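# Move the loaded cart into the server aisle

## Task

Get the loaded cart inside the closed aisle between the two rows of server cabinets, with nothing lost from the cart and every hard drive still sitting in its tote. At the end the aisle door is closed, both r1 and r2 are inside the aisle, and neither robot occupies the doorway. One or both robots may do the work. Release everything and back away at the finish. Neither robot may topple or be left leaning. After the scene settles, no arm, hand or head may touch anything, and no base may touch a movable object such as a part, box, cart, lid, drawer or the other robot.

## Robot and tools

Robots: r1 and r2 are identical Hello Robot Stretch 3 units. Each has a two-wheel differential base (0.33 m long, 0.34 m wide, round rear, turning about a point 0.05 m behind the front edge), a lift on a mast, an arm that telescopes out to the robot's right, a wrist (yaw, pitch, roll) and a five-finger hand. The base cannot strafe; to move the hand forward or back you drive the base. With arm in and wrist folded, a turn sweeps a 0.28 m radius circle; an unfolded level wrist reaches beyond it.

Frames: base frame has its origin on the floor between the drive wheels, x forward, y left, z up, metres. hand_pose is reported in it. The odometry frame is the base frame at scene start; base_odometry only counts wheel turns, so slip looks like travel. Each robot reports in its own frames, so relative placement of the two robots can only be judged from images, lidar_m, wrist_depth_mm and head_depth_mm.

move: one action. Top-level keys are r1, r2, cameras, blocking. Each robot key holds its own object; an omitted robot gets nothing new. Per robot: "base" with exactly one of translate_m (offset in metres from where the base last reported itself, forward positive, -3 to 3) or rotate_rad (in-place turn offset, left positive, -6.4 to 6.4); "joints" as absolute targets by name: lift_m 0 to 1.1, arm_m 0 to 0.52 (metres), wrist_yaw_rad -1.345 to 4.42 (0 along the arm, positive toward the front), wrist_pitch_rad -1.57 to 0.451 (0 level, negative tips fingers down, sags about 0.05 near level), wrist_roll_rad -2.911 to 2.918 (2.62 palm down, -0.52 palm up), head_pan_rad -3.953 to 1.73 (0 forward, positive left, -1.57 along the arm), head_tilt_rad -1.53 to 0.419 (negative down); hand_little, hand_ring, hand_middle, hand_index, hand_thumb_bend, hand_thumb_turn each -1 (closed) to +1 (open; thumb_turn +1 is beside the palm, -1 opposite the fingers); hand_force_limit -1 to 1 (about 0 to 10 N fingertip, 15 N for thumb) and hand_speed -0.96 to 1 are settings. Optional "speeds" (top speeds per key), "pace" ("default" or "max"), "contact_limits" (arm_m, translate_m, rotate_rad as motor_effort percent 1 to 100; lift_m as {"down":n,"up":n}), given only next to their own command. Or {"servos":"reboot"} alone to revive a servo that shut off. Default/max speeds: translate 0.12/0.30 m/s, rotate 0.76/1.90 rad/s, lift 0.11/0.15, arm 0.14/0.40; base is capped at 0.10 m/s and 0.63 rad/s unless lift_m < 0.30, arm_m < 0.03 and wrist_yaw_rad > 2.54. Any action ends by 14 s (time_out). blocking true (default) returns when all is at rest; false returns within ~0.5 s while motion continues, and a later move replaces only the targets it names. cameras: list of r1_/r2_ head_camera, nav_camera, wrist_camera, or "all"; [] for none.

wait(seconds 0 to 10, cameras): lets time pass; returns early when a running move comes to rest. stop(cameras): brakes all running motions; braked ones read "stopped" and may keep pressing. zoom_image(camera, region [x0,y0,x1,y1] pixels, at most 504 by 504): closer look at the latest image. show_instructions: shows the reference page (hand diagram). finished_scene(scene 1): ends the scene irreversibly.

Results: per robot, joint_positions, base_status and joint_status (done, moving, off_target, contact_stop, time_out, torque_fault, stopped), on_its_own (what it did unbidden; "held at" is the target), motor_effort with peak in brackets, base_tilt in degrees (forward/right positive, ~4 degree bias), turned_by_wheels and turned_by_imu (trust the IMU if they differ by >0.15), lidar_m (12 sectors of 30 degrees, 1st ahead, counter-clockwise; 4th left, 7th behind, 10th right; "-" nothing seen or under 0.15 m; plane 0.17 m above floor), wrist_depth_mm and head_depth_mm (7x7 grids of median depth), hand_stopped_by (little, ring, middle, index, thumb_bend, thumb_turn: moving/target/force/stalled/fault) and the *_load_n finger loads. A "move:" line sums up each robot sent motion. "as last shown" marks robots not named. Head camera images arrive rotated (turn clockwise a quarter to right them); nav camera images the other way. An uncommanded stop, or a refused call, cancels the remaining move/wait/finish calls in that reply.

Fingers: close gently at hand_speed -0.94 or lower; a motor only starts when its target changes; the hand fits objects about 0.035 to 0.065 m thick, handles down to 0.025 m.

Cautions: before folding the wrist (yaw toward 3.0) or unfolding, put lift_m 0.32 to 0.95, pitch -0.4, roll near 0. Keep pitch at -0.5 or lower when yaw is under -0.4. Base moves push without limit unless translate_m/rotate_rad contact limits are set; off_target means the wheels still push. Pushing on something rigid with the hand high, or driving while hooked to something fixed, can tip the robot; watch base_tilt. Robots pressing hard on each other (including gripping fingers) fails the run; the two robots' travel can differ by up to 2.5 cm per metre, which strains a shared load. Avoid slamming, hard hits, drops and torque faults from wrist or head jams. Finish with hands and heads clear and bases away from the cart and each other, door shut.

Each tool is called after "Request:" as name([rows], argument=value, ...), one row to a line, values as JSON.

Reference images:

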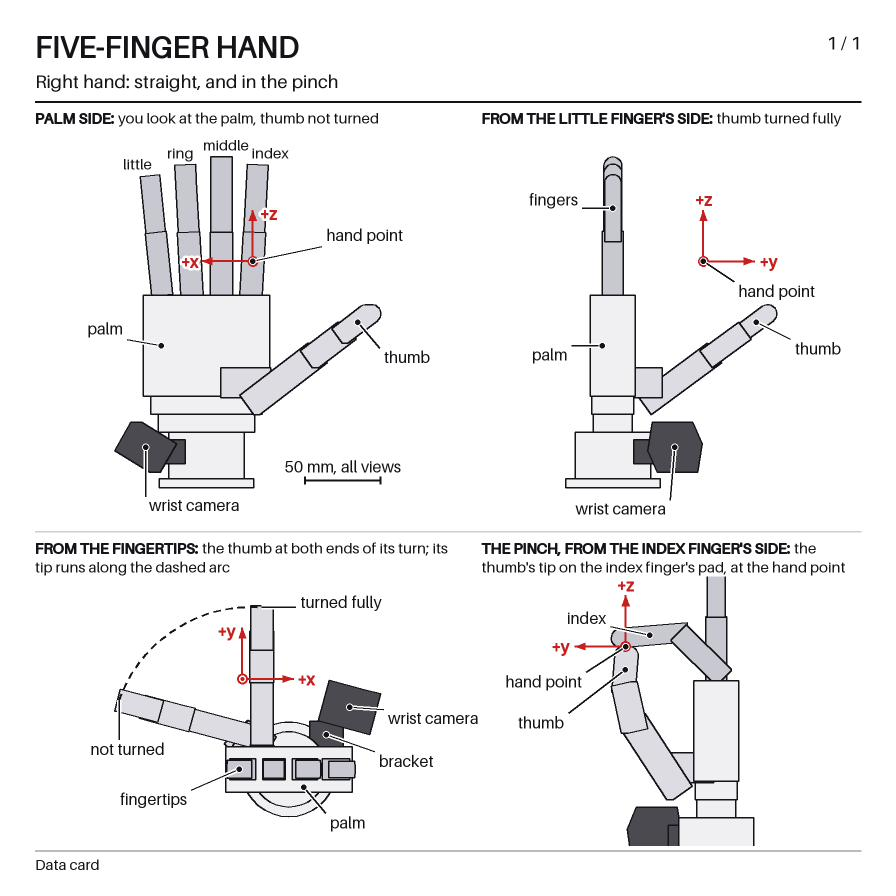

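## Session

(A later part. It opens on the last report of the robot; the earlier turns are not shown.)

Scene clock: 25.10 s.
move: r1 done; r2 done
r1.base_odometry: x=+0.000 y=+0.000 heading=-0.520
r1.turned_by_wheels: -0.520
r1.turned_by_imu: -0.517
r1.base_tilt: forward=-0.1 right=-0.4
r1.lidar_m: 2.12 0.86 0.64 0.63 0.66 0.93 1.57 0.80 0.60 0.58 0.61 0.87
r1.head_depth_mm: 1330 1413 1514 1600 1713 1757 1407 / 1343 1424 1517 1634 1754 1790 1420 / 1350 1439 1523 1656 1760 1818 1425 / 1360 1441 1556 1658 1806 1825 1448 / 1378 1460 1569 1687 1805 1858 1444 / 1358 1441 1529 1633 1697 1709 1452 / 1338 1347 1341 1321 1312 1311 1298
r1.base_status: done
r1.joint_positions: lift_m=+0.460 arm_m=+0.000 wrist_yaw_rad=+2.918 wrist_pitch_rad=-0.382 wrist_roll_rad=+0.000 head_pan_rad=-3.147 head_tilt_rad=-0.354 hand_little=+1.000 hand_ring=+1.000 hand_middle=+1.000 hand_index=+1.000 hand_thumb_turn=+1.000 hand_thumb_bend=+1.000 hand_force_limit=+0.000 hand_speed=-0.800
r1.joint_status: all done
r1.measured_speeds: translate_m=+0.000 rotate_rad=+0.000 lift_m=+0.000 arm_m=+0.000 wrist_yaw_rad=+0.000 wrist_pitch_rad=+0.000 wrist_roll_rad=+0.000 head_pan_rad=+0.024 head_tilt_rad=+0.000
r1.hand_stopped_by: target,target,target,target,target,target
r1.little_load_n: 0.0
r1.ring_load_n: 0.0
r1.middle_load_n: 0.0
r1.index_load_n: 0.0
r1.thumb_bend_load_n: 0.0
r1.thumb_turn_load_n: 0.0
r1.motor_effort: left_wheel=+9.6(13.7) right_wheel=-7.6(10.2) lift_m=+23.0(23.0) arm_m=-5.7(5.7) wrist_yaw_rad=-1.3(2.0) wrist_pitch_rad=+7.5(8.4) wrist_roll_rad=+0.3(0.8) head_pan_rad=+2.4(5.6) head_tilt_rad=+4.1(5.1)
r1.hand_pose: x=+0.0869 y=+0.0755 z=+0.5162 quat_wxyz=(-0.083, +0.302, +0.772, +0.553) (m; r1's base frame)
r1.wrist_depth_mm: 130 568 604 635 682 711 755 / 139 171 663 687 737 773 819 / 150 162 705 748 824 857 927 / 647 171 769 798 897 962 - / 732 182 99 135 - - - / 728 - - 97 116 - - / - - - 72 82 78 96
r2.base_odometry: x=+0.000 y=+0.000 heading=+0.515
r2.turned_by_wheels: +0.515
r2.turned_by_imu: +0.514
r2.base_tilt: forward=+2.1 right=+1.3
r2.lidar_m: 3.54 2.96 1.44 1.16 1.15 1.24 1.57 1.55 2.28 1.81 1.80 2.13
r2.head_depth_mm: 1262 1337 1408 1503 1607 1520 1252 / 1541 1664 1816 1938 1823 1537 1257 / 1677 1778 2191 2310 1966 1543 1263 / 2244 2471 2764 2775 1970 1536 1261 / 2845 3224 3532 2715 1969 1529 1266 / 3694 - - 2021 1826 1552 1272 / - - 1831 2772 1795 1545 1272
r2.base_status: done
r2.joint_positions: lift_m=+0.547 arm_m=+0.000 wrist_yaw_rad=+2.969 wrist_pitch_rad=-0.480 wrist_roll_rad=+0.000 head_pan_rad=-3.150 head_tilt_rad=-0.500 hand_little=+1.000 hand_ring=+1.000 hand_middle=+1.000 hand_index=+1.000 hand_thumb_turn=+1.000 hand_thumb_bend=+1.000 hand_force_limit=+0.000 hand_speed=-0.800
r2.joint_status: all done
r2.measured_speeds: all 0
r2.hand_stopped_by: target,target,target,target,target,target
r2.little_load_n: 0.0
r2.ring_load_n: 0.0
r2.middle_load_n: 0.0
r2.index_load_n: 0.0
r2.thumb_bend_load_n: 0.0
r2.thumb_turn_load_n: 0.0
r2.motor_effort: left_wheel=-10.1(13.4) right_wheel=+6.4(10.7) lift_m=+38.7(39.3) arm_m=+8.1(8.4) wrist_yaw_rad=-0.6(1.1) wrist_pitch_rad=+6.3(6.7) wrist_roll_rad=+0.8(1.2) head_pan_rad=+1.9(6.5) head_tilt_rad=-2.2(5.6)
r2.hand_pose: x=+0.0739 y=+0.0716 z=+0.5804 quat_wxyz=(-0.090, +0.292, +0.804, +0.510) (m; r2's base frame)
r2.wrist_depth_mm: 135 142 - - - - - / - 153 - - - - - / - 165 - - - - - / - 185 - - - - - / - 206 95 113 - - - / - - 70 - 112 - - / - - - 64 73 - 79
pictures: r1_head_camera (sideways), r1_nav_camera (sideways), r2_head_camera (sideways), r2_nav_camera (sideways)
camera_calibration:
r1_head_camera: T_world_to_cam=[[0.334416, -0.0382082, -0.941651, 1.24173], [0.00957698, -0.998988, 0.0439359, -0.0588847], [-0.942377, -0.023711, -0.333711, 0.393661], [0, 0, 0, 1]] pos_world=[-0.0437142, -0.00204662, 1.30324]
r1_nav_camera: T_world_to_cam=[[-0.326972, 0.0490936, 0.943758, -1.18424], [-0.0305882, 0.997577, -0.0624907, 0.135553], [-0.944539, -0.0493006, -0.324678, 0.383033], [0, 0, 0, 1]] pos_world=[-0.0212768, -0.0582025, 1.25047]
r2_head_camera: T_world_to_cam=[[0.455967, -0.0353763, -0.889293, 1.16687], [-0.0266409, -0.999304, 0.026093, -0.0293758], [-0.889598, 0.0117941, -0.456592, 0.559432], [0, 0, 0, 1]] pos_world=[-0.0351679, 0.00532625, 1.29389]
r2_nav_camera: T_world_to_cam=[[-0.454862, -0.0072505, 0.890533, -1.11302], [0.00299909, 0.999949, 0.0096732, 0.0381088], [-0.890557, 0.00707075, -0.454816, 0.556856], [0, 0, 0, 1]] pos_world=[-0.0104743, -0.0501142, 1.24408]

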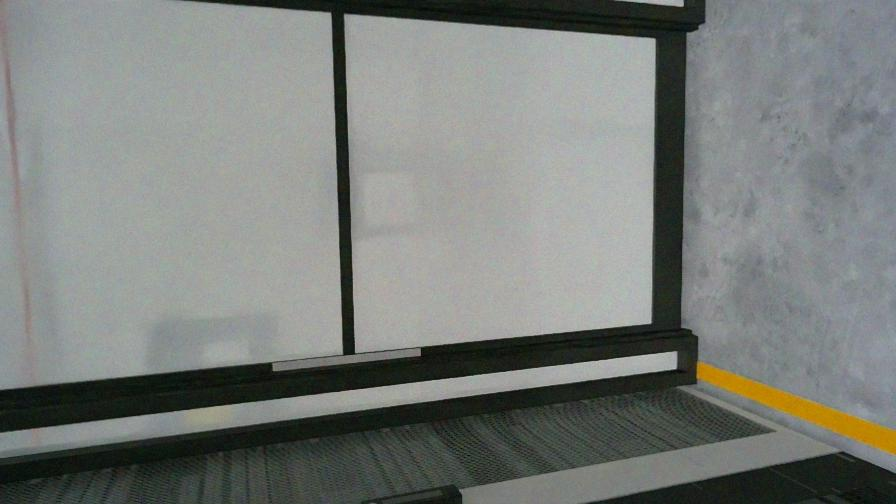

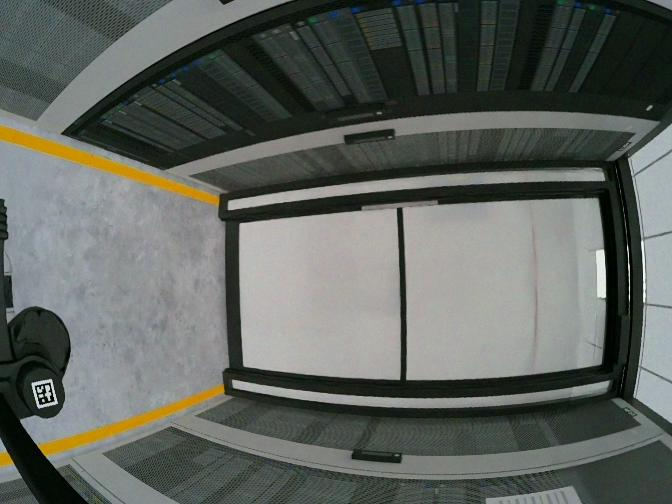

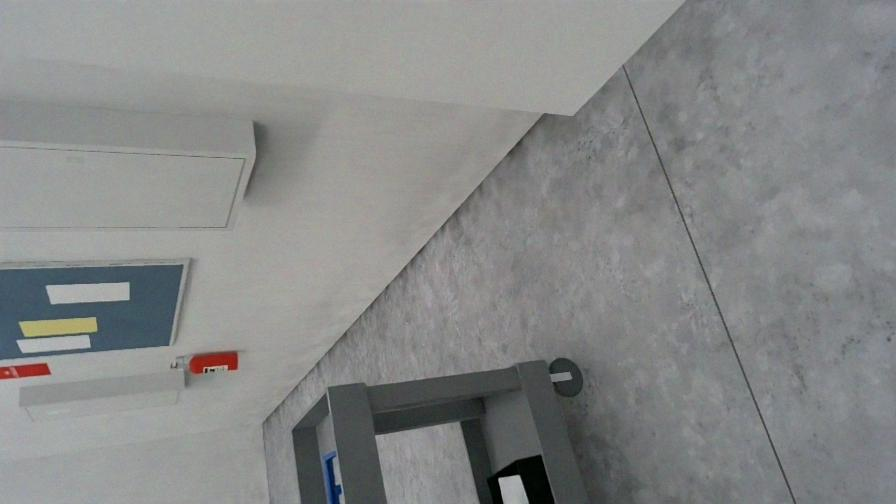

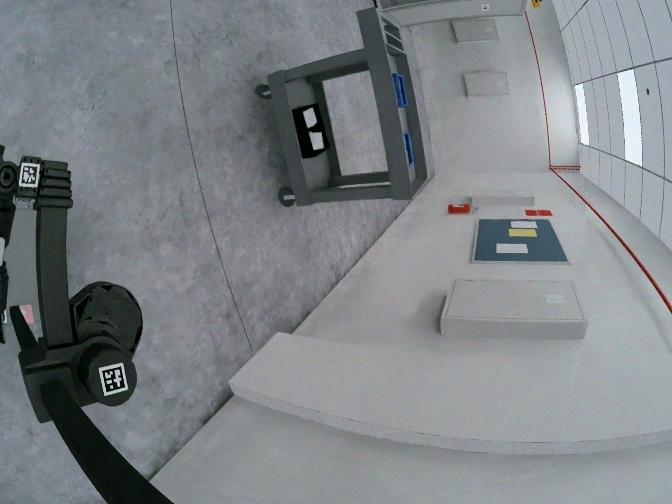

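Request:
move(r1={"base":{"rotate_rad":-0.035}}, r2={"base":{"rotate_rad":-0.024}}, cameras=[])

Request:
move(r1={"base":{"translate_m":-1.1}}, r2={"base":{"translate_m":-1.3}}, cameras=["r1_head_camera","r1_nav_camera","r2_nav_camera","r2_head_camera"])

Scene clock: 28.77 s.
move: r1 done; r2 done
r1.base_odometry: x=+0.000 y=+0.000 heading=-0.554
r1.turned_by_wheels: -0.035
r1.turned_by_imu: -0.034
r1.base_tilt: forward=-0.2 right=-0.4
r1.lidar_m: 2.30 0.89 0.65 0.63 0.65 0.89 1.58 0.83 0.60 0.58 0.60 0.83
r1.head_depth_mm: 1349 1409 1500 1583 1700 1769 1421 / 1352 1432 1522 1630 1754 1807 1437 / 1356 1435 1510 1645 1768 1821 1431 / 1370 1452 1552 1660 1790 1825 1429 / 1387 1452 1562 1659 1799 1844 1458 / 1353 1445 1551 1642 1734 1782 1466 / 1332 1408 1426 1409 1391 1378 1360
r1.base_status: done
r1.joint_positions: lift_m=+0.460 arm_m=+0.000 wrist_yaw_rad=+2.918 wrist_pitch_rad=-0.382 wrist_roll_rad=+0.000 head_pan_rad=-3.140 head_tilt_rad=-0.350 hand_little=+1.000 hand_ring=+1.000 hand_middle=+1.000 hand_index=+1.000 hand_thumb_turn=+1.000 hand_thumb_bend=+1.000 hand_force_limit=+0.000 hand_speed=-0.800
r1.joint_status: not commanded
r1.measured_speeds: all 0
r1.hand_stopped_by: target,target,target,target,target,target
r1.little_load_n: 0.0
r1.ring_load_n: 0.0
r1.middle_load_n: 0.0
r1.index_load_n: 0.0
r1.thumb_bend_load_n: 0.0
r1.thumb_turn_load_n: 0.0
r1.motor_effort: left_wheel=+9.3(12.9) right_wheel=-6.9(9.9) lift_m=+23.2(23.4) arm_m=-7.3(7.6) wrist_yaw_rad=-0.5(1.9) wrist_pitch_rad=+8.1(8.2) wrist_roll_rad=+0.5(0.6) head_pan_rad=+2.4(3.1) head_tilt_rad=+4.3(4.7)
r1.hand_pose: x=+0.0869 y=+0.0755 z=+0.5162 quat_wxyz=(-0.083, +0.302, +0.772, +0.553) (m; r1's base frame)
r1.wrist_depth_mm: 130 574 597 651 692 734 786 / 139 171 657 707 756 825 875 / 148 162 703 759 838 873 967 / 632 171 728 860 919 970 - / 719 182 99 135 - - - / 759 - - 98 116 - - / - - - 72 82 78 96
r2.base_odometry: x=+0.000 y=+0.000 heading=+0.491
r2.turned_by_wheels: -0.024
r2.turned_by_imu: -0.024
r2.base_tilt: forward=+2.0 right=+1.2
r2.lidar_m: 3.57 3.12 1.47 1.16 1.15 1.23 1.58 1.54 2.32 1.83 1.81 2.14
r2.head_depth_mm: 1248 1314 1400 1485 1579 1520 1252 / 1536 1662 1779 1756 1812 1526 1253 / 1631 1761 2124 2335 1966 1540 1260 / 2185 2396 2674 2607 1957 1536 1263 / 2706 3081 3491 2755 1982 1546 1267 / 3684 - - 2018 1839 1535 1273 / - - 1839 2753 1811 1555 1269
r2.base_status: done
r2.joint_positions: lift_m=+0.547 arm_m=+0.000 wrist_yaw_rad=+2.969 wrist_pitch_rad=-0.480 wrist_roll_rad=+0.000 head_pan_rad=-3.142 head_tilt_rad=-0.500 hand_little=+1.000 hand_ring=+1.000 hand_middle=+1.000 hand_index=+1.000 hand_thumb_turn=+1.000 hand_thumb_bend=+1.000 hand_force_limit=+0.000 hand_speed=-0.800
r2.joint_status: not commanded
r2.measured_speeds: all 0
r2.hand_stopped_by: target,target,target,target,target,target
r2.little_load_n: 0.0
r2.ring_load_n: 0.0
r2.middle_load_n: 0.0
r2.index_load_n: 0.0
r2.thumb_bend_load_n: 0.0
r2.thumb_turn_load_n: 0.0
r2.motor_effort: left_wheel=+5.9(6.8) right_wheel=-5.7(6.3) lift_m=+38.7(38.9) arm_m=+8.2(8.6) wrist_yaw_rad=-0.4(0.6) wrist_pitch_rad=+6.4(6.7) wrist_roll_rad=+1.0(1.1) head_pan_rad=+4.1(4.2) head_tilt_rad=-4.1(4.5)
r2.hand_pose: x=+0.0739 y=+0.0716 z=+0.5804 quat_wxyz=(-0.090, +0.292, +0.804, +0.510) (m; r2's base frame)
r2.wrist_depth_mm: 135 142 - - - - - / - 153 - - - - - / - 166 - - - - - / - 184 - - - - - / - 207 95 113 - - - / - - 70 - 112 - - / - - - 64 73 - 78
pictures: none
No camera images: "cameras" was empty.

Scene clock: 42.87 s.
move: r1 done; r2 done
r1.base_odometry: x=-0.935 y=+0.579 heading=-0.554
r1.turned_by_wheels: +0.000
r1.turned_by_imu: -0.006
r1.base_tilt: forward=-0.2 right=-0.4
r1.lidar_m: 2.24 0.89 0.65 0.63 0.64 0.51 0.49 0.51 0.60 0.58 0.60 0.83
r1.head_depth_mm: 392 416 444 474 500 552 599 / 394 419 445 477 502 556 606 / 396 421 448 479 508 559 611 / 399 422 451 481 508 565 615 / 400 425 453 486 514 568 619 / 402 427 456 489 516 572 624 / 404 430 458 492 518 576 627
r1.base_status: done
r1.joint_positions: lift_m=+0.460 arm_m=+0.000 wrist_yaw_rad=+2.918 wrist_pitch_rad=-0.382 wrist_roll_rad=+0.000 head_pan_rad=-3.140 head_tilt_rad=-0.350 hand_little=+1.000 hand_ring=+1.000 hand_middle=+1.000 hand_index=+1.000 hand_thumb_turn=+1.000 hand_thumb_bend=+1.000 hand_force_limit=+0.000 hand_speed=-0.800
r1.joint_status: not commanded
r1.measured_speeds: all 0
r1.hand_stopped_by: target,target,target,target,target,target
r1.little_load_n: 0.0
r1.ring_load_n: 0.0
r1.middle_load_n: 0.0
r1.index_load_n: 0.0
r1.thumb_bend_load_n: 0.0
r1.thumb_turn_load_n: 0.0
r1.motor_effort: left_wheel=+2.8(6.3) right_wheel=-8.4(12.2) lift_m=+24.2(24.4) arm_m=-13.7(14.0) wrist_yaw_rad=-1.0(2.2) wrist_pitch_rad=+7.6(8.4) wrist_roll_rad=+0.3(0.8) head_pan_rad=+1.6(3.7) head_tilt_rad=+2.1(4.7)
r1.hand_pose: x=+0.0869 y=+0.0755 z=+0.5162 quat_wxyz=(-0.083, +0.302, +0.772, +0.553) (m; r1's base frame)
r1.wrist_depth_mm: 130 560 608 642 688 731 778 / 139 170 639 694 750 804 861 / 148 163 711 755 811 891 978 / 636 172 770 803 930 - - / 696 183 99 136 - - - / - - - 98 116 - - / - - - 72 82 78 96
r2.base_odometry: x=-1.146 y=-0.613 heading=+0.491
r2.turned_by_wheels: +0.000
r2.turned_by_imu: +0.001
r2.base_tilt: forward=+1.8 right=+1.3
r2.lidar_m: 3.74 1.73 0.81 0.54 0.53 0.68 1.02 0.50 0.42 0.59 2.32 2.50
r2.head_depth_mm: 603 635 673 751 951 1031 1106 / 691 737 788 1047 1147 1245 1237 / 809 868 948 1288 1420 1494 1265 / 1208 1316 1480 1645 1794 1537 1271 / 1474 1679 1982 2328 1977 1541 1265 / 2001 2451 2885 2751 1976 1550 1266 / 2697 - - 2756 2000 1540 1280
r2.base_status: done
r2.joint_positions: lift_m=+0.547 arm_m=+0.000 wrist_yaw_rad=+2.969 wrist_pitch_rad=-0.480 wrist_roll_rad=+0.000 head_pan_rad=-3.140 head_tilt_rad=-0.500 hand_little=+1.000 hand_ring=+1.000 hand_middle=+1.000 hand_index=+1.000 hand_thumb_turn=+1.000 hand_thumb_bend=+1.000 hand_force_limit=+0.000 hand_speed=-0.800
r2.joint_status: not commanded
r2.measured_speeds: all 0
r2.hand_stopped_by: target,target,target,target,target,target
r2.little_load_n: 0.0
r2.ring_load_n: 0.0
r2.middle_load_n: 0.0
r2.index_load_n: 0.0
r2.thumb_bend_load_n: 0.0
r2.thumb_turn_load_n: 0.0
r2.motor_effort: left_wheel=-4.2(10.8) right_wheel=-2.1(10.3) lift_m=+38.6(39.1) arm_m=+9.3(9.3) wrist_yaw_rad=+0.2(1.2) wrist_pitch_rad=+6.4(6.8) wrist_roll_rad=+0.9(1.3) head_pan_rad=+3.4(4.5) head_tilt_rad=-1.9(5.1)
r2.hand_pose: x=+0.0739 y=+0.0716 z=+0.5804 quat_wxyz=(-0.090, +0.292, +0.804, +0.510) (m; r2's base frame)
r2.wrist_depth_mm: 135 141 - - - - - / 152 153 - - - - - / - 166 - - - - - / - 183 197 - - - - / - 203 95 113 - - - / - - 70 - 112 - - / - - - 64 73 - 78
pictures: r1_head_camera (sideways), r1_nav_camera (sideways), r2_head_camera (sideways), r2_nav_camera (sideways)
camera_calibration:
r1_head_camera: T_world_to_cam=[[0.330984, -0.0357567, -0.942959, 1.24347], [0.0171792, -0.998888, 0.0439076, -0.0588425], [-0.94348, -0.030732, -0.330001, 0.388845], [0, 0, 0, 1]] pos_world=[-0.0436908, -0.00236455, 1.30345]
r1_nav_camera: T_world_to_cam=[[-0.323617, 0.0467222, 0.945034, -1.186], [-0.0382366, 0.997318, -0.0624009, 0.135491], [-0.945415, -0.0563288, -0.320963, 0.37824], [0, 0, 0, 1]] pos_world=[-0.0210367, -0.0584095, 1.25067]
r2_head_camera: T_world_to_cam=[[0.456257, -0.0309048, -0.889311, 1.16687], [-0.0168489, -0.999518, 0.0260904, -0.0294088], [-0.889688, 0.00308, -0.456558, 0.559427], [0, 0, 0, 1]] pos_world=[-0.0351723, 0.00494419, 1.29389]
r2_nav_camera: T_world_to_cam=[[-0.454777, -0.0117087, 0.890528, -1.11303], [-0.00679081, 0.99993, 0.00967913, 0.0382078], [-0.890579, -0.00164556, -0.454825, 0.556849], [0, 0, 0, 1]] pos_world=[-0.0100026, -0.0503209, 1.24408]

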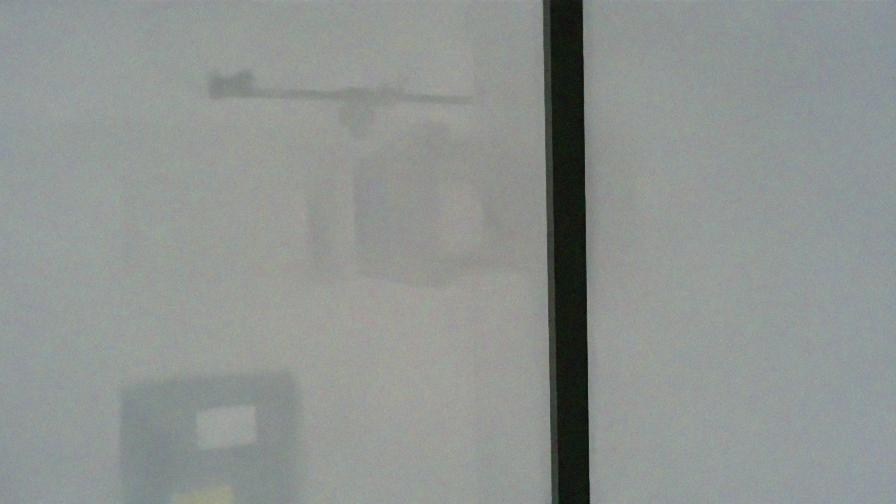

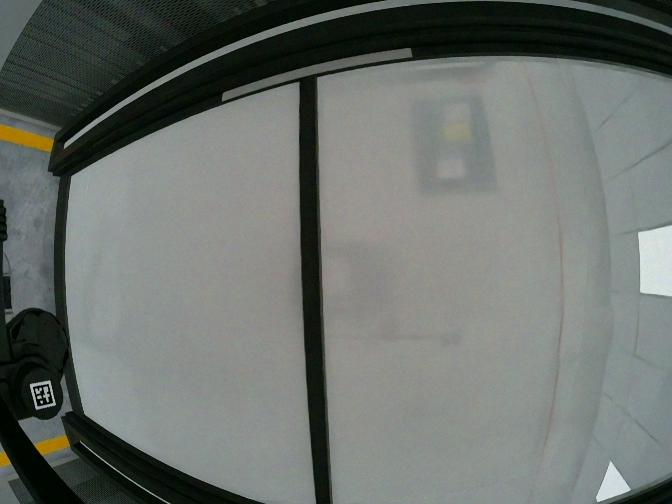

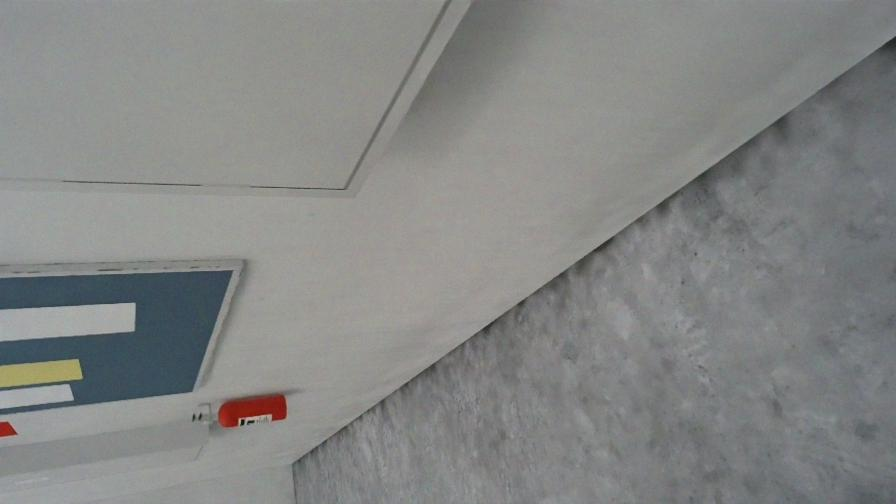

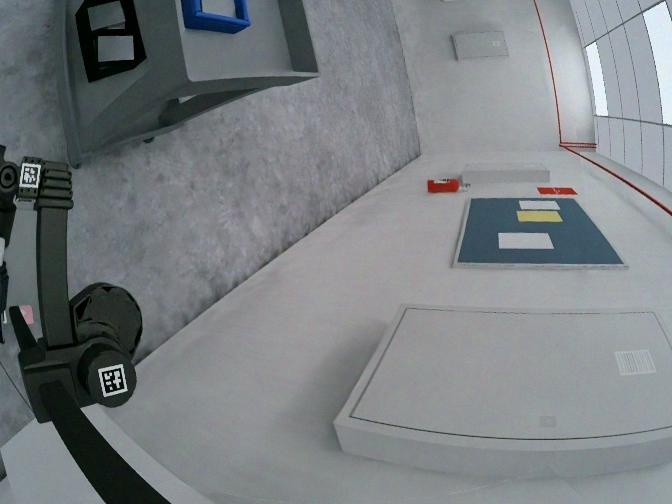

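Request:
zoom_image(camera="r2_nav_camera", region=[0, 0, 400, 250])

Request:
move(r2={"joints":{"head_pan_rad":-2.4,"head_tilt_rad":-0.7}}, cameras=["r2_nav_camera","r2_head_camera"])

Scaled by 1.260 from the camera's 672x504 image, which has a finer 792x594 frame.

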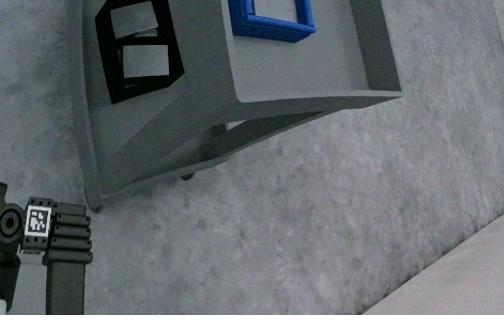

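Scene clock: 44.50 s.
move: r2 done
r1: as last shown
r1.turned_by_imu: +0.000
r1.base_tilt: forward=-0.2 right=-0.5
r1.lidar_m: 2.23 0.90 0.65 0.63 0.64 0.51 0.49 0.51 0.60 0.58 0.60 0.83
r1.head_depth_mm: 393 416 443 475 499 551 600 / 394 417 445 476 502 556 602 / 397 421 449 480 505 560 609 / 398 423 451 483 510 563 613 / 401 425 455 486 512 567 619 / 401 427 457 489 516 572 626 / 405 431 459 491 520 578 630
r1.ring_load_n: -0.5
r1.motor_effort: left_wheel=+1.8(2.8) right_wheel=-8.1(9.4) lift_m=+24.3(24.5) arm_m=-14.7(14.7) wrist_yaw_rad=-0.7(2.1) wrist_pitch_rad=+7.8(8.5) wrist_roll_rad=+0.2(0.5) head_pan_rad=+0.7(2.6) head_tilt_rad=+2.3(2.8)
r1.wrist_depth_mm: 130 559 614 641 703 745 800 / 139 170 655 705 743 808 870 / 149 162 700 767 840 895 970 / 626 171 764 827 903 - - / 698 182 99 136 - - - / - - - 98 116 - - / - - - 72 82 78 96
r2.base_odometry: x=-1.146 y=-0.613 heading=+0.491
r2.turned_by_wheels: +0.000
r2.turned_by_imu: +0.000
r2.base_tilt: forward=+1.9 right=+1.3
r2.lidar_m: 3.73 1.72 0.81 0.54 0.53 0.68 1.03 0.50 0.42 0.58 2.31 2.49
r2.head_depth_mm: - - 2668 2001 1591 1334 1147 / - - 2653 1995 1584 1336 1145 / - - 2644 2001 1589 1333 1146 / - - 2677 822 1199 1170 1107 / - - 980 814 624 812 1026 / 3881 3892 1003 768 651 1124 1102 / 3478 3695 1012 774 666 1121 1132
r2.base_status: not commanded
r2.joint_positions: lift_m=+0.547 arm_m=+0.000 wrist_yaw_rad=+2.969 wrist_pitch_rad=-0.480 wrist_roll_rad=+0.000 head_pan_rad=-2.388 head_tilt_rad=-0.699 hand_little=+1.000 hand_ring=+1.000 hand_middle=+1.000 hand_index=+1.000 hand_thumb_turn=+1.000 hand_thumb_bend=+1.000 hand_force_limit=+0.000 hand_speed=-0.800
r2.joint_status: all done
r2.measured_speeds: all 0
r2.hand_stopped_by: target,target,target,target,target,target
r2.little_load_n: 0.0
r2.ring_load_n: 0.0
r2.middle_load_n: 0.0
r2.index_load_n: 0.0
r2.thumb_bend_load_n: 0.0
r2.thumb_turn_load_n: 0.0
r2.motor_effort: left_wheel=-4.6(5.0) right_wheel=-2.0(2.5) lift_m=+38.2(38.6) arm_m=+9.3(9.3) wrist_yaw_rad=-0.7(0.8) wrist_pitch_rad=+6.5(6.8) wrist_roll_rad=+1.0(1.3) head_pan_rad=+2.9(6.2) head_tilt_rad=-3.3(6.3)
r2.hand_pose: x=+0.0739 y=+0.0716 z=+0.5804 quat_wxyz=(-0.090, +0.292, +0.804, +0.510) (m; r2's base frame)
r2.wrist_depth_mm: 135 141 - - - - - / 153 153 - - - - - / - 165 - - - - - / - 183 196 - - - - / - 203 95 113 - - - / - - 70 - 112 - - / - - - 64 73 - 78
pictures: r2_head_camera (sideways), r2_nav_camera (sideways)
camera_calibration:
r2_head_camera: T_world_to_cam=[[0.476114, 0.403127, -0.78154, 1.02625], [0.666777, -0.744934, 0.0219561, -0.0281467], [-0.573344, -0.531566, -0.623469, 0.774629], [0, 0, 0, 1]] pos_world=[-0.025716, -0.0229096, 1.28563]
r2_nav_camera: T_world_to_cam=[[-0.446171, -0.43338, 0.783016, -0.972907], [-0.689143, 0.724577, 0.00835406, 0.044103], [-0.570976, -0.535883, -0.621946, 0.772304], [0, 0, 0, 1]] pos_world=[0.0372775, -0.0397297, 1.24176]

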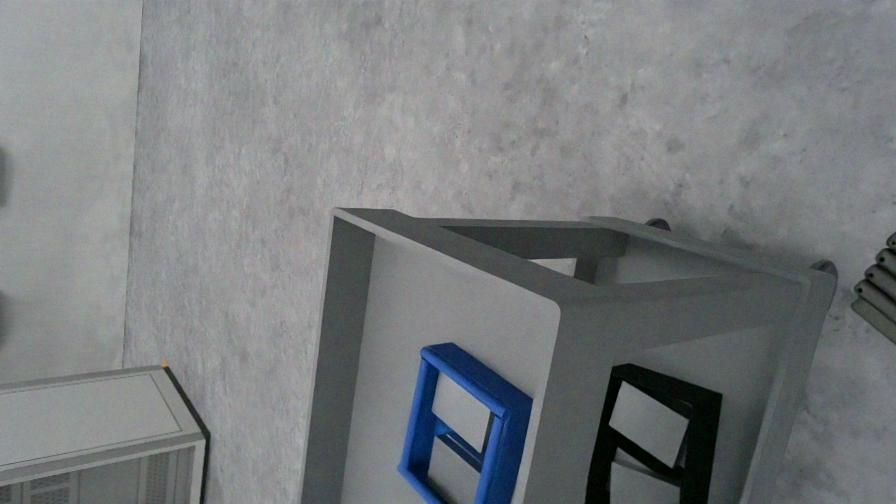

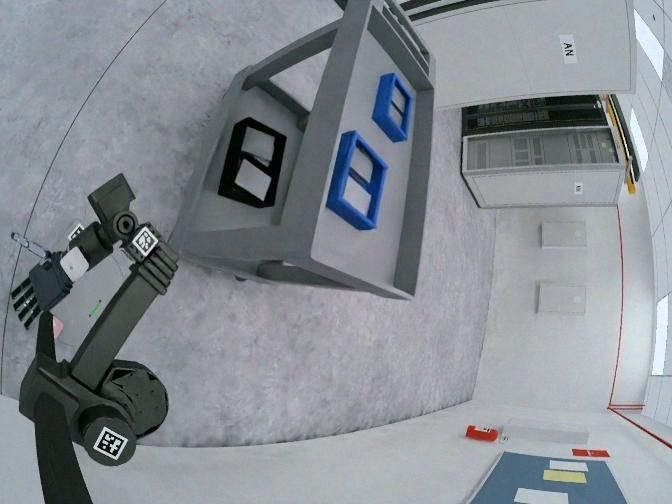

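Request:
move(r1={"base":{"translate_m":-0.39},"contact_limits":{"translate_m":60},"joints":{"head_pan_rad":-2.9,"head_tilt_rad":-0.4}}, r2={"base":{"translate_m":-0.56},"joints":{"head_pan_rad":-2.4,"head_tilt_rad":-0.8}}, cameras=["r1_nav_camera","r1_head_camera","r2_nav_camera","r2_head_camera"])

Scene clock: 52.03 s.
move: r1 done; r2 done
r1.base_odometry: x=-1.267 y=+0.784 heading=-0.554
r1.turned_by_wheels: +0.000
r1.turned_by_imu: +0.002
r1.base_tilt: forward=-0.2 right=-0.4
r1.lidar_m: 2.25 0.89 0.65 0.45 0.30 0.28 0.28 0.35 0.45 0.43 0.61 0.83
r1.head_depth_mm: - - - - 290 305 339 / - - - 292 314 334 377 / - - 294 317 346 375 424 / 285 297 321 350 384 429 485 / 299 324 354 391 429 491 563 / 328 359 396 442 489 575 671 / 363 401 448 506 566 1649 1407
r1.base_status: done
r1.joint_positions: lift_m=+0.460 arm_m=+0.000 wrist_yaw_rad=+2.918 wrist_pitch_rad=-0.383 wrist_roll_rad=+0.000 head_pan_rad=-2.900 head_tilt_rad=-0.400 hand_little=+1.000 hand_ring=+1.000 hand_middle=+1.000 hand_index=+1.000 hand_thumb_turn=+1.000 hand_thumb_bend=+1.000 hand_force_limit=+0.000 hand_speed=-0.800
r1.joint_status: all done
r1.measured_speeds: all 0
r1.hand_stopped_by: target,target,target,target,target,target
r1.little_load_n: 0.0
r1.ring_load_n: 0.5
r1.middle_load_n: 0.0
r1.index_load_n: 0.0
r1.thumb_bend_load_n: 0.0
r1.thumb_turn_load_n: 0.0
r1.on_its_own: left_wheel is at rest, and its effort (-23.0) is outside its rest range (-21 to +21)
r1.motor_effort: left_wheel=-23.0(31.2) right_wheel=-14.1(31.2) lift_m=+34.8(35.7) arm_m=-17.9(18.0) wrist_yaw_rad=-0.4(2.9) wrist_pitch_rad=+7.9(8.5) wrist_roll_rad=+0.4(0.6) head_pan_rad=-1.3(4.8) head_tilt_rad=+3.8(4.9)
r1.contact_limits: translate_m 60 (maximum 100)
r1.hand_pose: x=+0.0869 y=+0.0755 z=+0.5160 quat_wxyz=(-0.083, +0.302, +0.772, +0.553) (m; r1's base frame)
r1.wrist_depth_mm: 130 395 613 645 666 735 796 / 139 153 663 695 735 824 875 / 149 162 692 748 814 890 968 / 301 172 593 835 915 - - / 322 183 99 135 - - - / 341 - - 98 116 - - / 333 - - 72 83 78 96
r2.base_odometry: x=-1.640 y=-0.877 heading=+0.491
r2.turned_by_wheels: +0.000
r2.turned_by_imu: +0.000
r2.base_tilt: forward=+2.0 right=+1.3
r2.lidar_m: 4.10 0.85 0.52 0.41 0.41 0.44 0.67 2.85 3.87 0.41 0.41 2.73
r2.head_depth_mm: - 3068 2240 1785 1478 1266 448 / - 3026 2259 1788 1487 1267 1110 / - 3068 2257 1778 1478 1272 1107 / - 3069 2235 1787 1492 1261 448 / - 3067 2260 1805 1497 1275 447 / - 3066 2304 1791 1504 1273 1115 / 3649 3067 2265 1812 1502 961 991
r2.base_status: done
r2.joint_positions: lift_m=+0.547 arm_m=+0.000 wrist_yaw_rad=+2.969 wrist_pitch_rad=-0.480 wrist_roll_rad=+0.000 head_pan_rad=-2.400 head_tilt_rad=-0.800 hand_little=+1.000 hand_ring=+1.000 hand_middle=+1.000 hand_index=+1.000 hand_thumb_turn=+1.000 hand_thumb_bend=+1.000 hand_force_limit=+0.000 hand_speed=-0.800
r2.joint_status: all done
r2.measured_speeds: all 0
r2.hand_stopped_by: target,target,target,target,target,target
r2.little_load_n: 0.0
r2.ring_load_n: 0.5
r2.middle_load_n: 0.0
r2.index_load_n: 0.0
r2.thumb_bend_load_n: 0.0
r2.thumb_turn_load_n: 0.5
r2.motor_effort: left_wheel=-0.2(11.5) right_wheel=-6.2(9.6) lift_m=+37.8(38.7) arm_m=+9.2(9.9) wrist_yaw_rad=+0.0(0.9) wrist_pitch_rad=+6.4(6.8) wrist_roll_rad=+1.0(1.3) head_pan_rad=-2.4(4.2) head_tilt_rad=-4.4(6.9)
r2.hand_pose: x=+0.0739 y=+0.0716 z=+0.5804 quat_wxyz=(-0.090, +0.292, +0.804, +0.510) (m; r2's base frame)
r2.wrist_depth_mm: 135 140 - - - - - / - 153 - - - - - / - 166 - - - - - / - 183 196 - - - - / - 203 95 113 - - - / - - 70 - 112 - - / - - - 64 73 - 79
pictures: r1_head_camera (sideways), r1_nav_camera (sideways), r2_head_camera (sideways), r2_nav_camera (sideways)
camera_calibration:
r1_head_camera: T_world_to_cam=[[0.375568, 0.0551244, -0.925154, 1.21989], [0.251861, -0.966733, 0.0446417, -0.061287], [-0.891916, -0.249776, -0.376958, 0.449679], [0, 0, 0, 1]] pos_world=[-0.041639, -0.0141746, 1.30083]
r1_nav_camera: T_world_to_cam=[[-0.371177, -0.0427797, 0.927576, -1.16283], [-0.271106, 0.960407, -0.0641915, 0.13922], [-0.888104, -0.275298, -0.368079, 0.439234], [0, 0, 0, 1]] pos_world=[-0.00378534, -0.0625332, 1.24922]
r2_head_camera: T_world_to_cam=[[0.536504, 0.448919, -0.714587, 0.938616], [0.656735, -0.75387, 0.019472, -0.0248957], [-0.529964, -0.479741, -0.699275, 0.873049], [0, 0, 0, 1]] pos_world=[-0.0245363, -0.0212928, 1.28171]
r2_nav_camera: T_world_to_cam=[[-0.507004, -0.479639, 0.716166, -0.885435], [-0.681459, 0.731816, 0.00768564, 0.0448814], [-0.527787, -0.484141, -0.697888, 0.87084], [0, 0, 0, 1]] pos_world=[0.0412841, -0.0359241, 1.24152]

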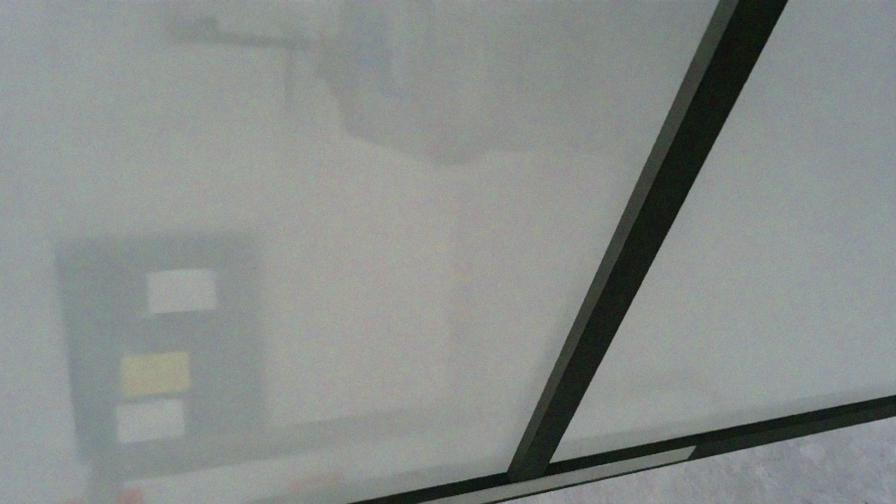

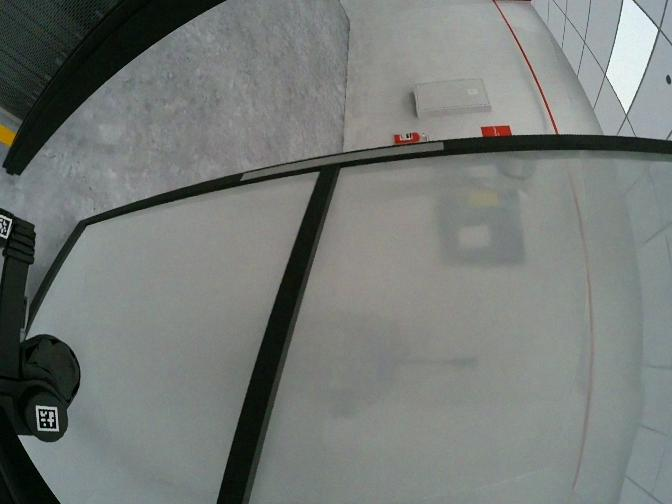

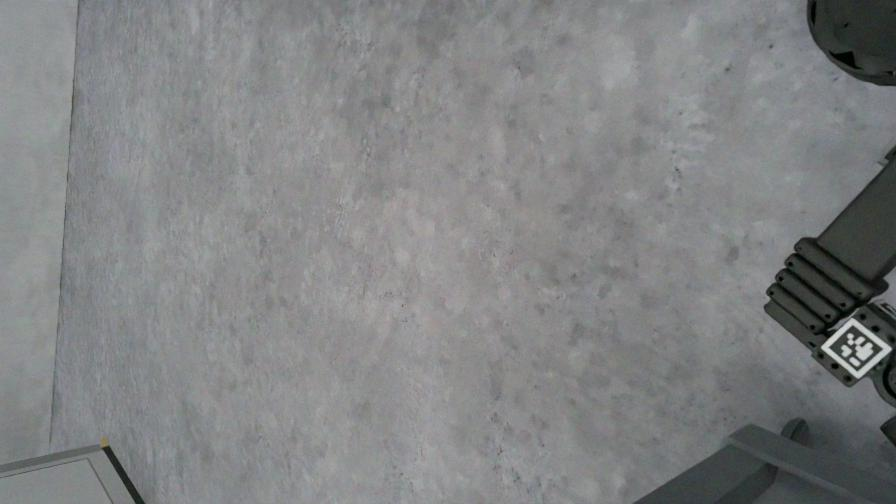

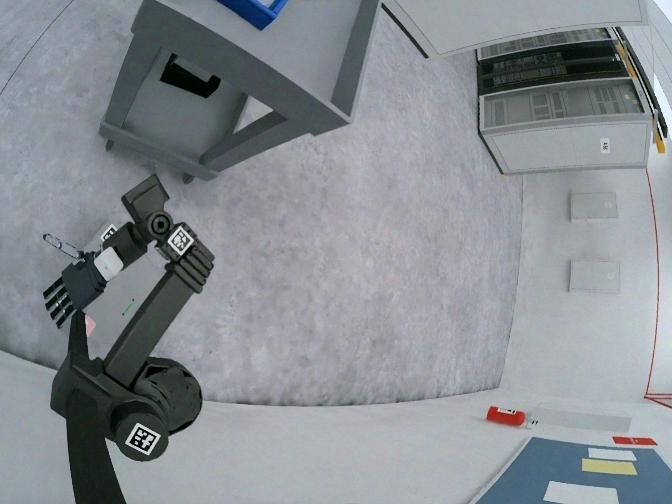

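Request:
move(r1={"base":{"rotate_rad":-0.6},"joints":{"head_pan_rad":-3.1,"head_tilt_rad":-0.5}}, r2={"base":{"rotate_rad":-1.12},"joints":{"head_pan_rad":0,"head_tilt_rad":-0.6}}, cameras=["r1_nav_camera","r1_head_camera","r2_nav_camera","r2_head_camera"])

Scene clock: 55.13 s.
move: r1 done; r2 done
r1.base_odometry: x=-1.267 y=+0.784 heading=-1.153
r1.turned_by_wheels: -0.599
r1.turned_by_imu: -0.551
r1.base_tilt: forward=-0.1 right=-0.4
r1.lidar_m: 0.80 2.05 0.92 0.66 0.48 0.31 0.29 0.29 0.35 0.45 0.42 0.60
r1.head_depth_mm: - - - 293 325 371 432 / - - - 292 320 366 424 / - - - 290 317 360 418 / - - - 288 313 356 410 / - - - 286 309 350 404 / - - - 285 305 345 397 / - - - - 301 324 391
r1.base_status: done
r1.joint_positions: lift_m=+0.460 arm_m=+0.000 wrist_yaw_rad=+2.918 wrist_pitch_rad=-0.383 wrist_roll_rad=+0.000 head_pan_rad=-3.101 head_tilt_rad=-0.500 hand_little=+1.000 hand_ring=+1.000 hand_middle=+1.000 hand_index=+1.000 hand_thumb_turn=+1.000 hand_thumb_bend=+1.000 hand_force_limit=+0.000 hand_speed=-0.800
r1.joint_status: all done
r1.measured_speeds: all 0
r1.hand_stopped_by: target,target,target,target,target,target
r1.little_load_n: 0.0
r1.ring_load_n: 0.0
r1.middle_load_n: 0.0
r1.index_load_n: 0.0
r1.thumb_bend_load_n: 0.0
r1.thumb_turn_load_n: 0.0
r1.on_its_own: right_wheel is at rest, and its effort (-30.9) is outside its rest range (-21 to +21)
r1.motor_effort: left_wheel=-1.0(18.6) right_wheel=-30.9(36.6) lift_m=+33.4(34.6) arm_m=-12.5(18.0) wrist_yaw_rad=-0.5(2.0) wrist_pitch_rad=+8.2(8.6) wrist_roll_rad=+0.3(0.6) head_pan_rad=+2.6(3.9) head_tilt_rad=-2.5(3.8)
r1.hand_pose: x=+0.0869 y=+0.0755 z=+0.5160 quat_wxyz=(-0.083, +0.302, +0.772, +0.553) (m; r1's base frame)
r1.wrist_depth_mm: 130 585 728 884 - - - / 139 171 750 - - - - / 148 163 801 - - - - / 169 172 833 - - - - / 592 182 99 135 - - - / - - - 98 116 - - / - - - 72 82 78 96
r2.base_odometry: x=-1.640 y=-0.877 heading=-0.629
r2.turned_by_wheels: -1.120
r2.turned_by_imu: -1.120
r2.base_tilt: forward=+1.9 right=+1.4
r2.lidar_m: 0.40 0.42 3.80 1.33 0.54 0.42 0.41 0.43 0.62 2.02 3.86 0.42
r2.head_depth_mm: 2061 2295 2509 888 709 595 818 / 1838 2068 1222 927 712 593 1018 / 1913 2102 1225 934 690 594 1023 / 1988 2215 1220 940 692 593 1024 / 2075 2343 2482 938 693 593 813 / 2114 2352 2629 2315 1756 1396 1198 / 2123 2357 2637 2327 1758 1420 1204
r2.base_status: done
r2.joint_positions: lift_m=+0.547 arm_m=+0.000 wrist_yaw_rad=+2.969 wrist_pitch_rad=-0.480 wrist_roll_rad=+0.000 head_pan_rad=+0.018 head_tilt_rad=-0.603 hand_little=+1.000 hand_ring=+1.000 hand_middle=+1.000 hand_index=+1.000 hand_thumb_turn=+1.000 hand_thumb_bend=+1.000 hand_force_limit=+0.000 hand_speed=-0.800
r2.joint_status: all done
r2.measured_speeds: all 0
r2.hand_stopped_by: target,target,target,target,target,target
r2.little_load_n: 0.0
r2.ring_load_n: 0.0
r2.middle_load_n: 0.0
r2.index_load_n: 0.0
r2.thumb_bend_load_n: 0.0
r2.thumb_turn_load_n: 0.0
r2.motor_effort: left_wheel=+8.5(12.0) right_wheel=-4.8(10.1) lift_m=+37.4(38.3) arm_m=+8.2(9.6) wrist_yaw_rad=+0.4(0.7) wrist_pitch_rad=+6.6(6.7) wrist_roll_rad=+0.9(1.2) head_pan_rad=-2.4(7.1) head_tilt_rad=+4.4(6.3)
r2.hand_pose: x=+0.0739 y=+0.0716 z=+0.5804 quat_wxyz=(-0.090, +0.292, +0.804, +0.510) (m; r2's base frame)
r2.wrist_depth_mm: 135 142 - - - - - / 428 153 - - - - - / 482 165 - - - - - / - 182 - - - - - / - 203 95 113 - - - / - - 70 - 112 - - / - - - 64 73 - 79
pictures: r1_head_camera (sideways), r1_nav_camera (sideways), r2_head_camera (sideways), r2_nav_camera (sideways)
camera_calibration:
r1_head_camera: T_world_to_cam=[[0.469195, -0.0170611, -0.88293, 1.16432], [0.0497635, -0.997714, 0.0457238, -0.061428], [-0.881691, -0.0653911, -0.467273, 0.567109], [0, 0, 0, 1]] pos_world=[-0.0432199, -0.00433904, 1.29582]
r1_nav_camera: T_world_to_cam=[[-0.462613, 0.0282943, 0.886109, -1.1082], [-0.0677917, 0.995435, -0.0671775, 0.14192], [-0.883964, -0.091148, -0.458584, 0.556903], [0, 0, 0, 1]] pos_world=[-0.0107644, -0.0591553, 1.24691]
r2_head_camera: T_world_to_cam=[[-0.54552, 0.0217215, -0.837816, 1.10584], [0.0027607, 0.999705, 0.0241211, -0.0269541], [0.838093, 0.0108456, -0.545419, 0.664548], [0, 0, 0, 1]] pos_world=[0.0463782, -0.00428172, 1.2896]
r2_nav_camera: T_world_to_cam=[[0.543509, 0.0208956, 0.839143, -1.05213], [0.0244378, -0.99966, 0.00906445, 0.0387754], [0.839047, 0.0155802, -0.543835, 0.66212], [0, 0, 0, 1]] pos_world=[0.0153424, 0.0504311, 1.24262]

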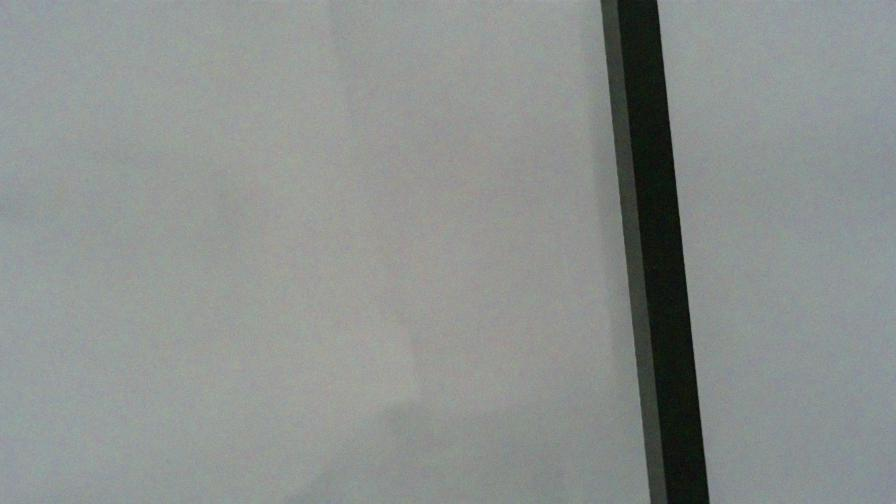

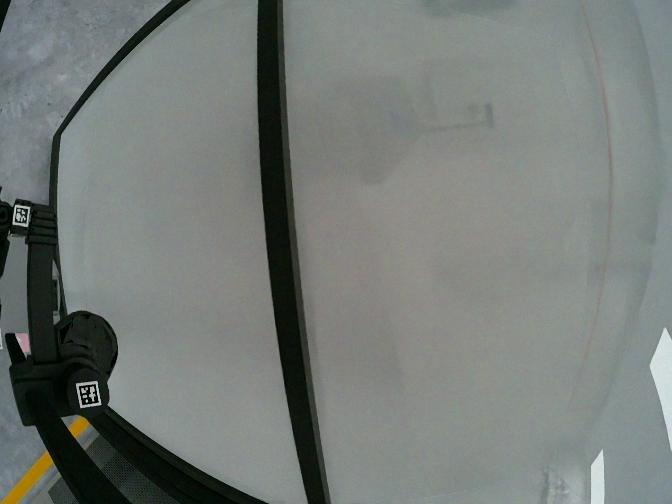

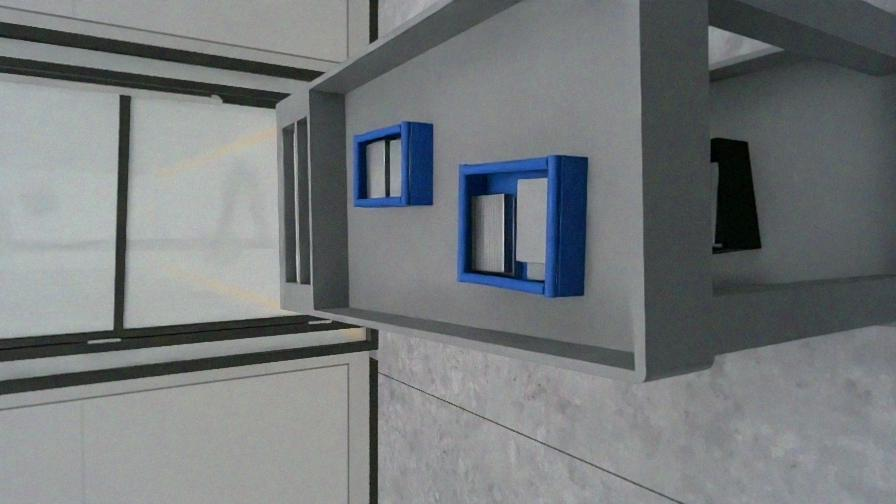

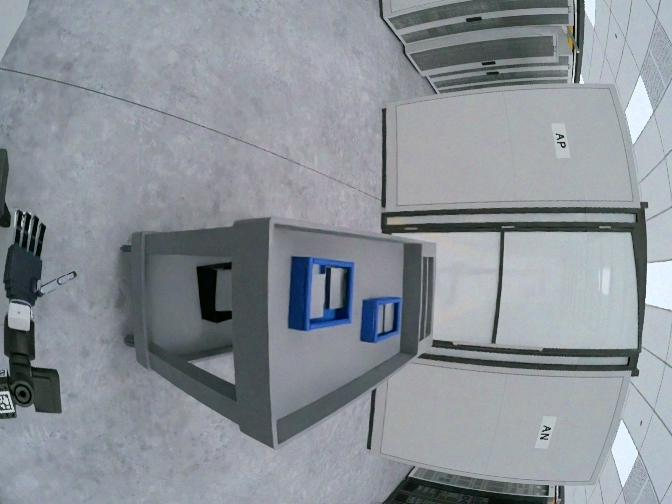

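Request:
zoom_image(camera="r2_head_camera", region=[150, 0, 500, 400])

Request:
zoom_image(camera="r2_nav_camera", region=[350, 180, 672, 420])

Scaled by 1.260 from the camera's 896x504 image, which has a finer 1280x720 frame.

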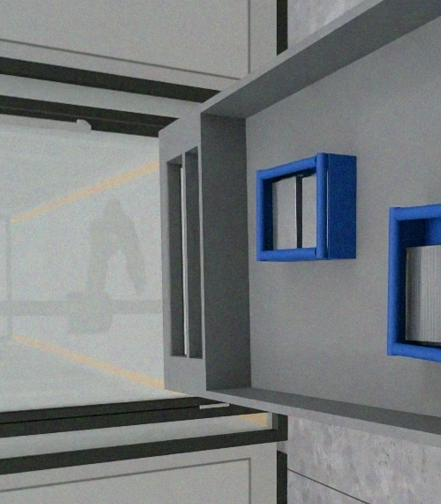

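Scaled by 1.565 from the camera's 672x504 image, which has a finer 792x594 frame.

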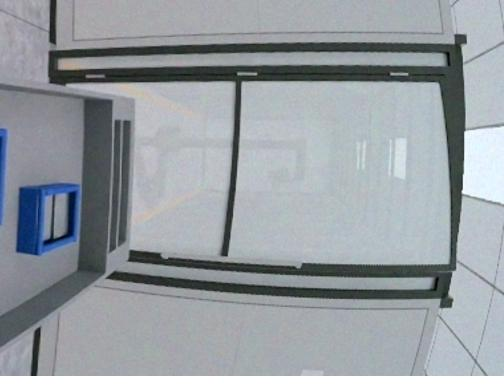

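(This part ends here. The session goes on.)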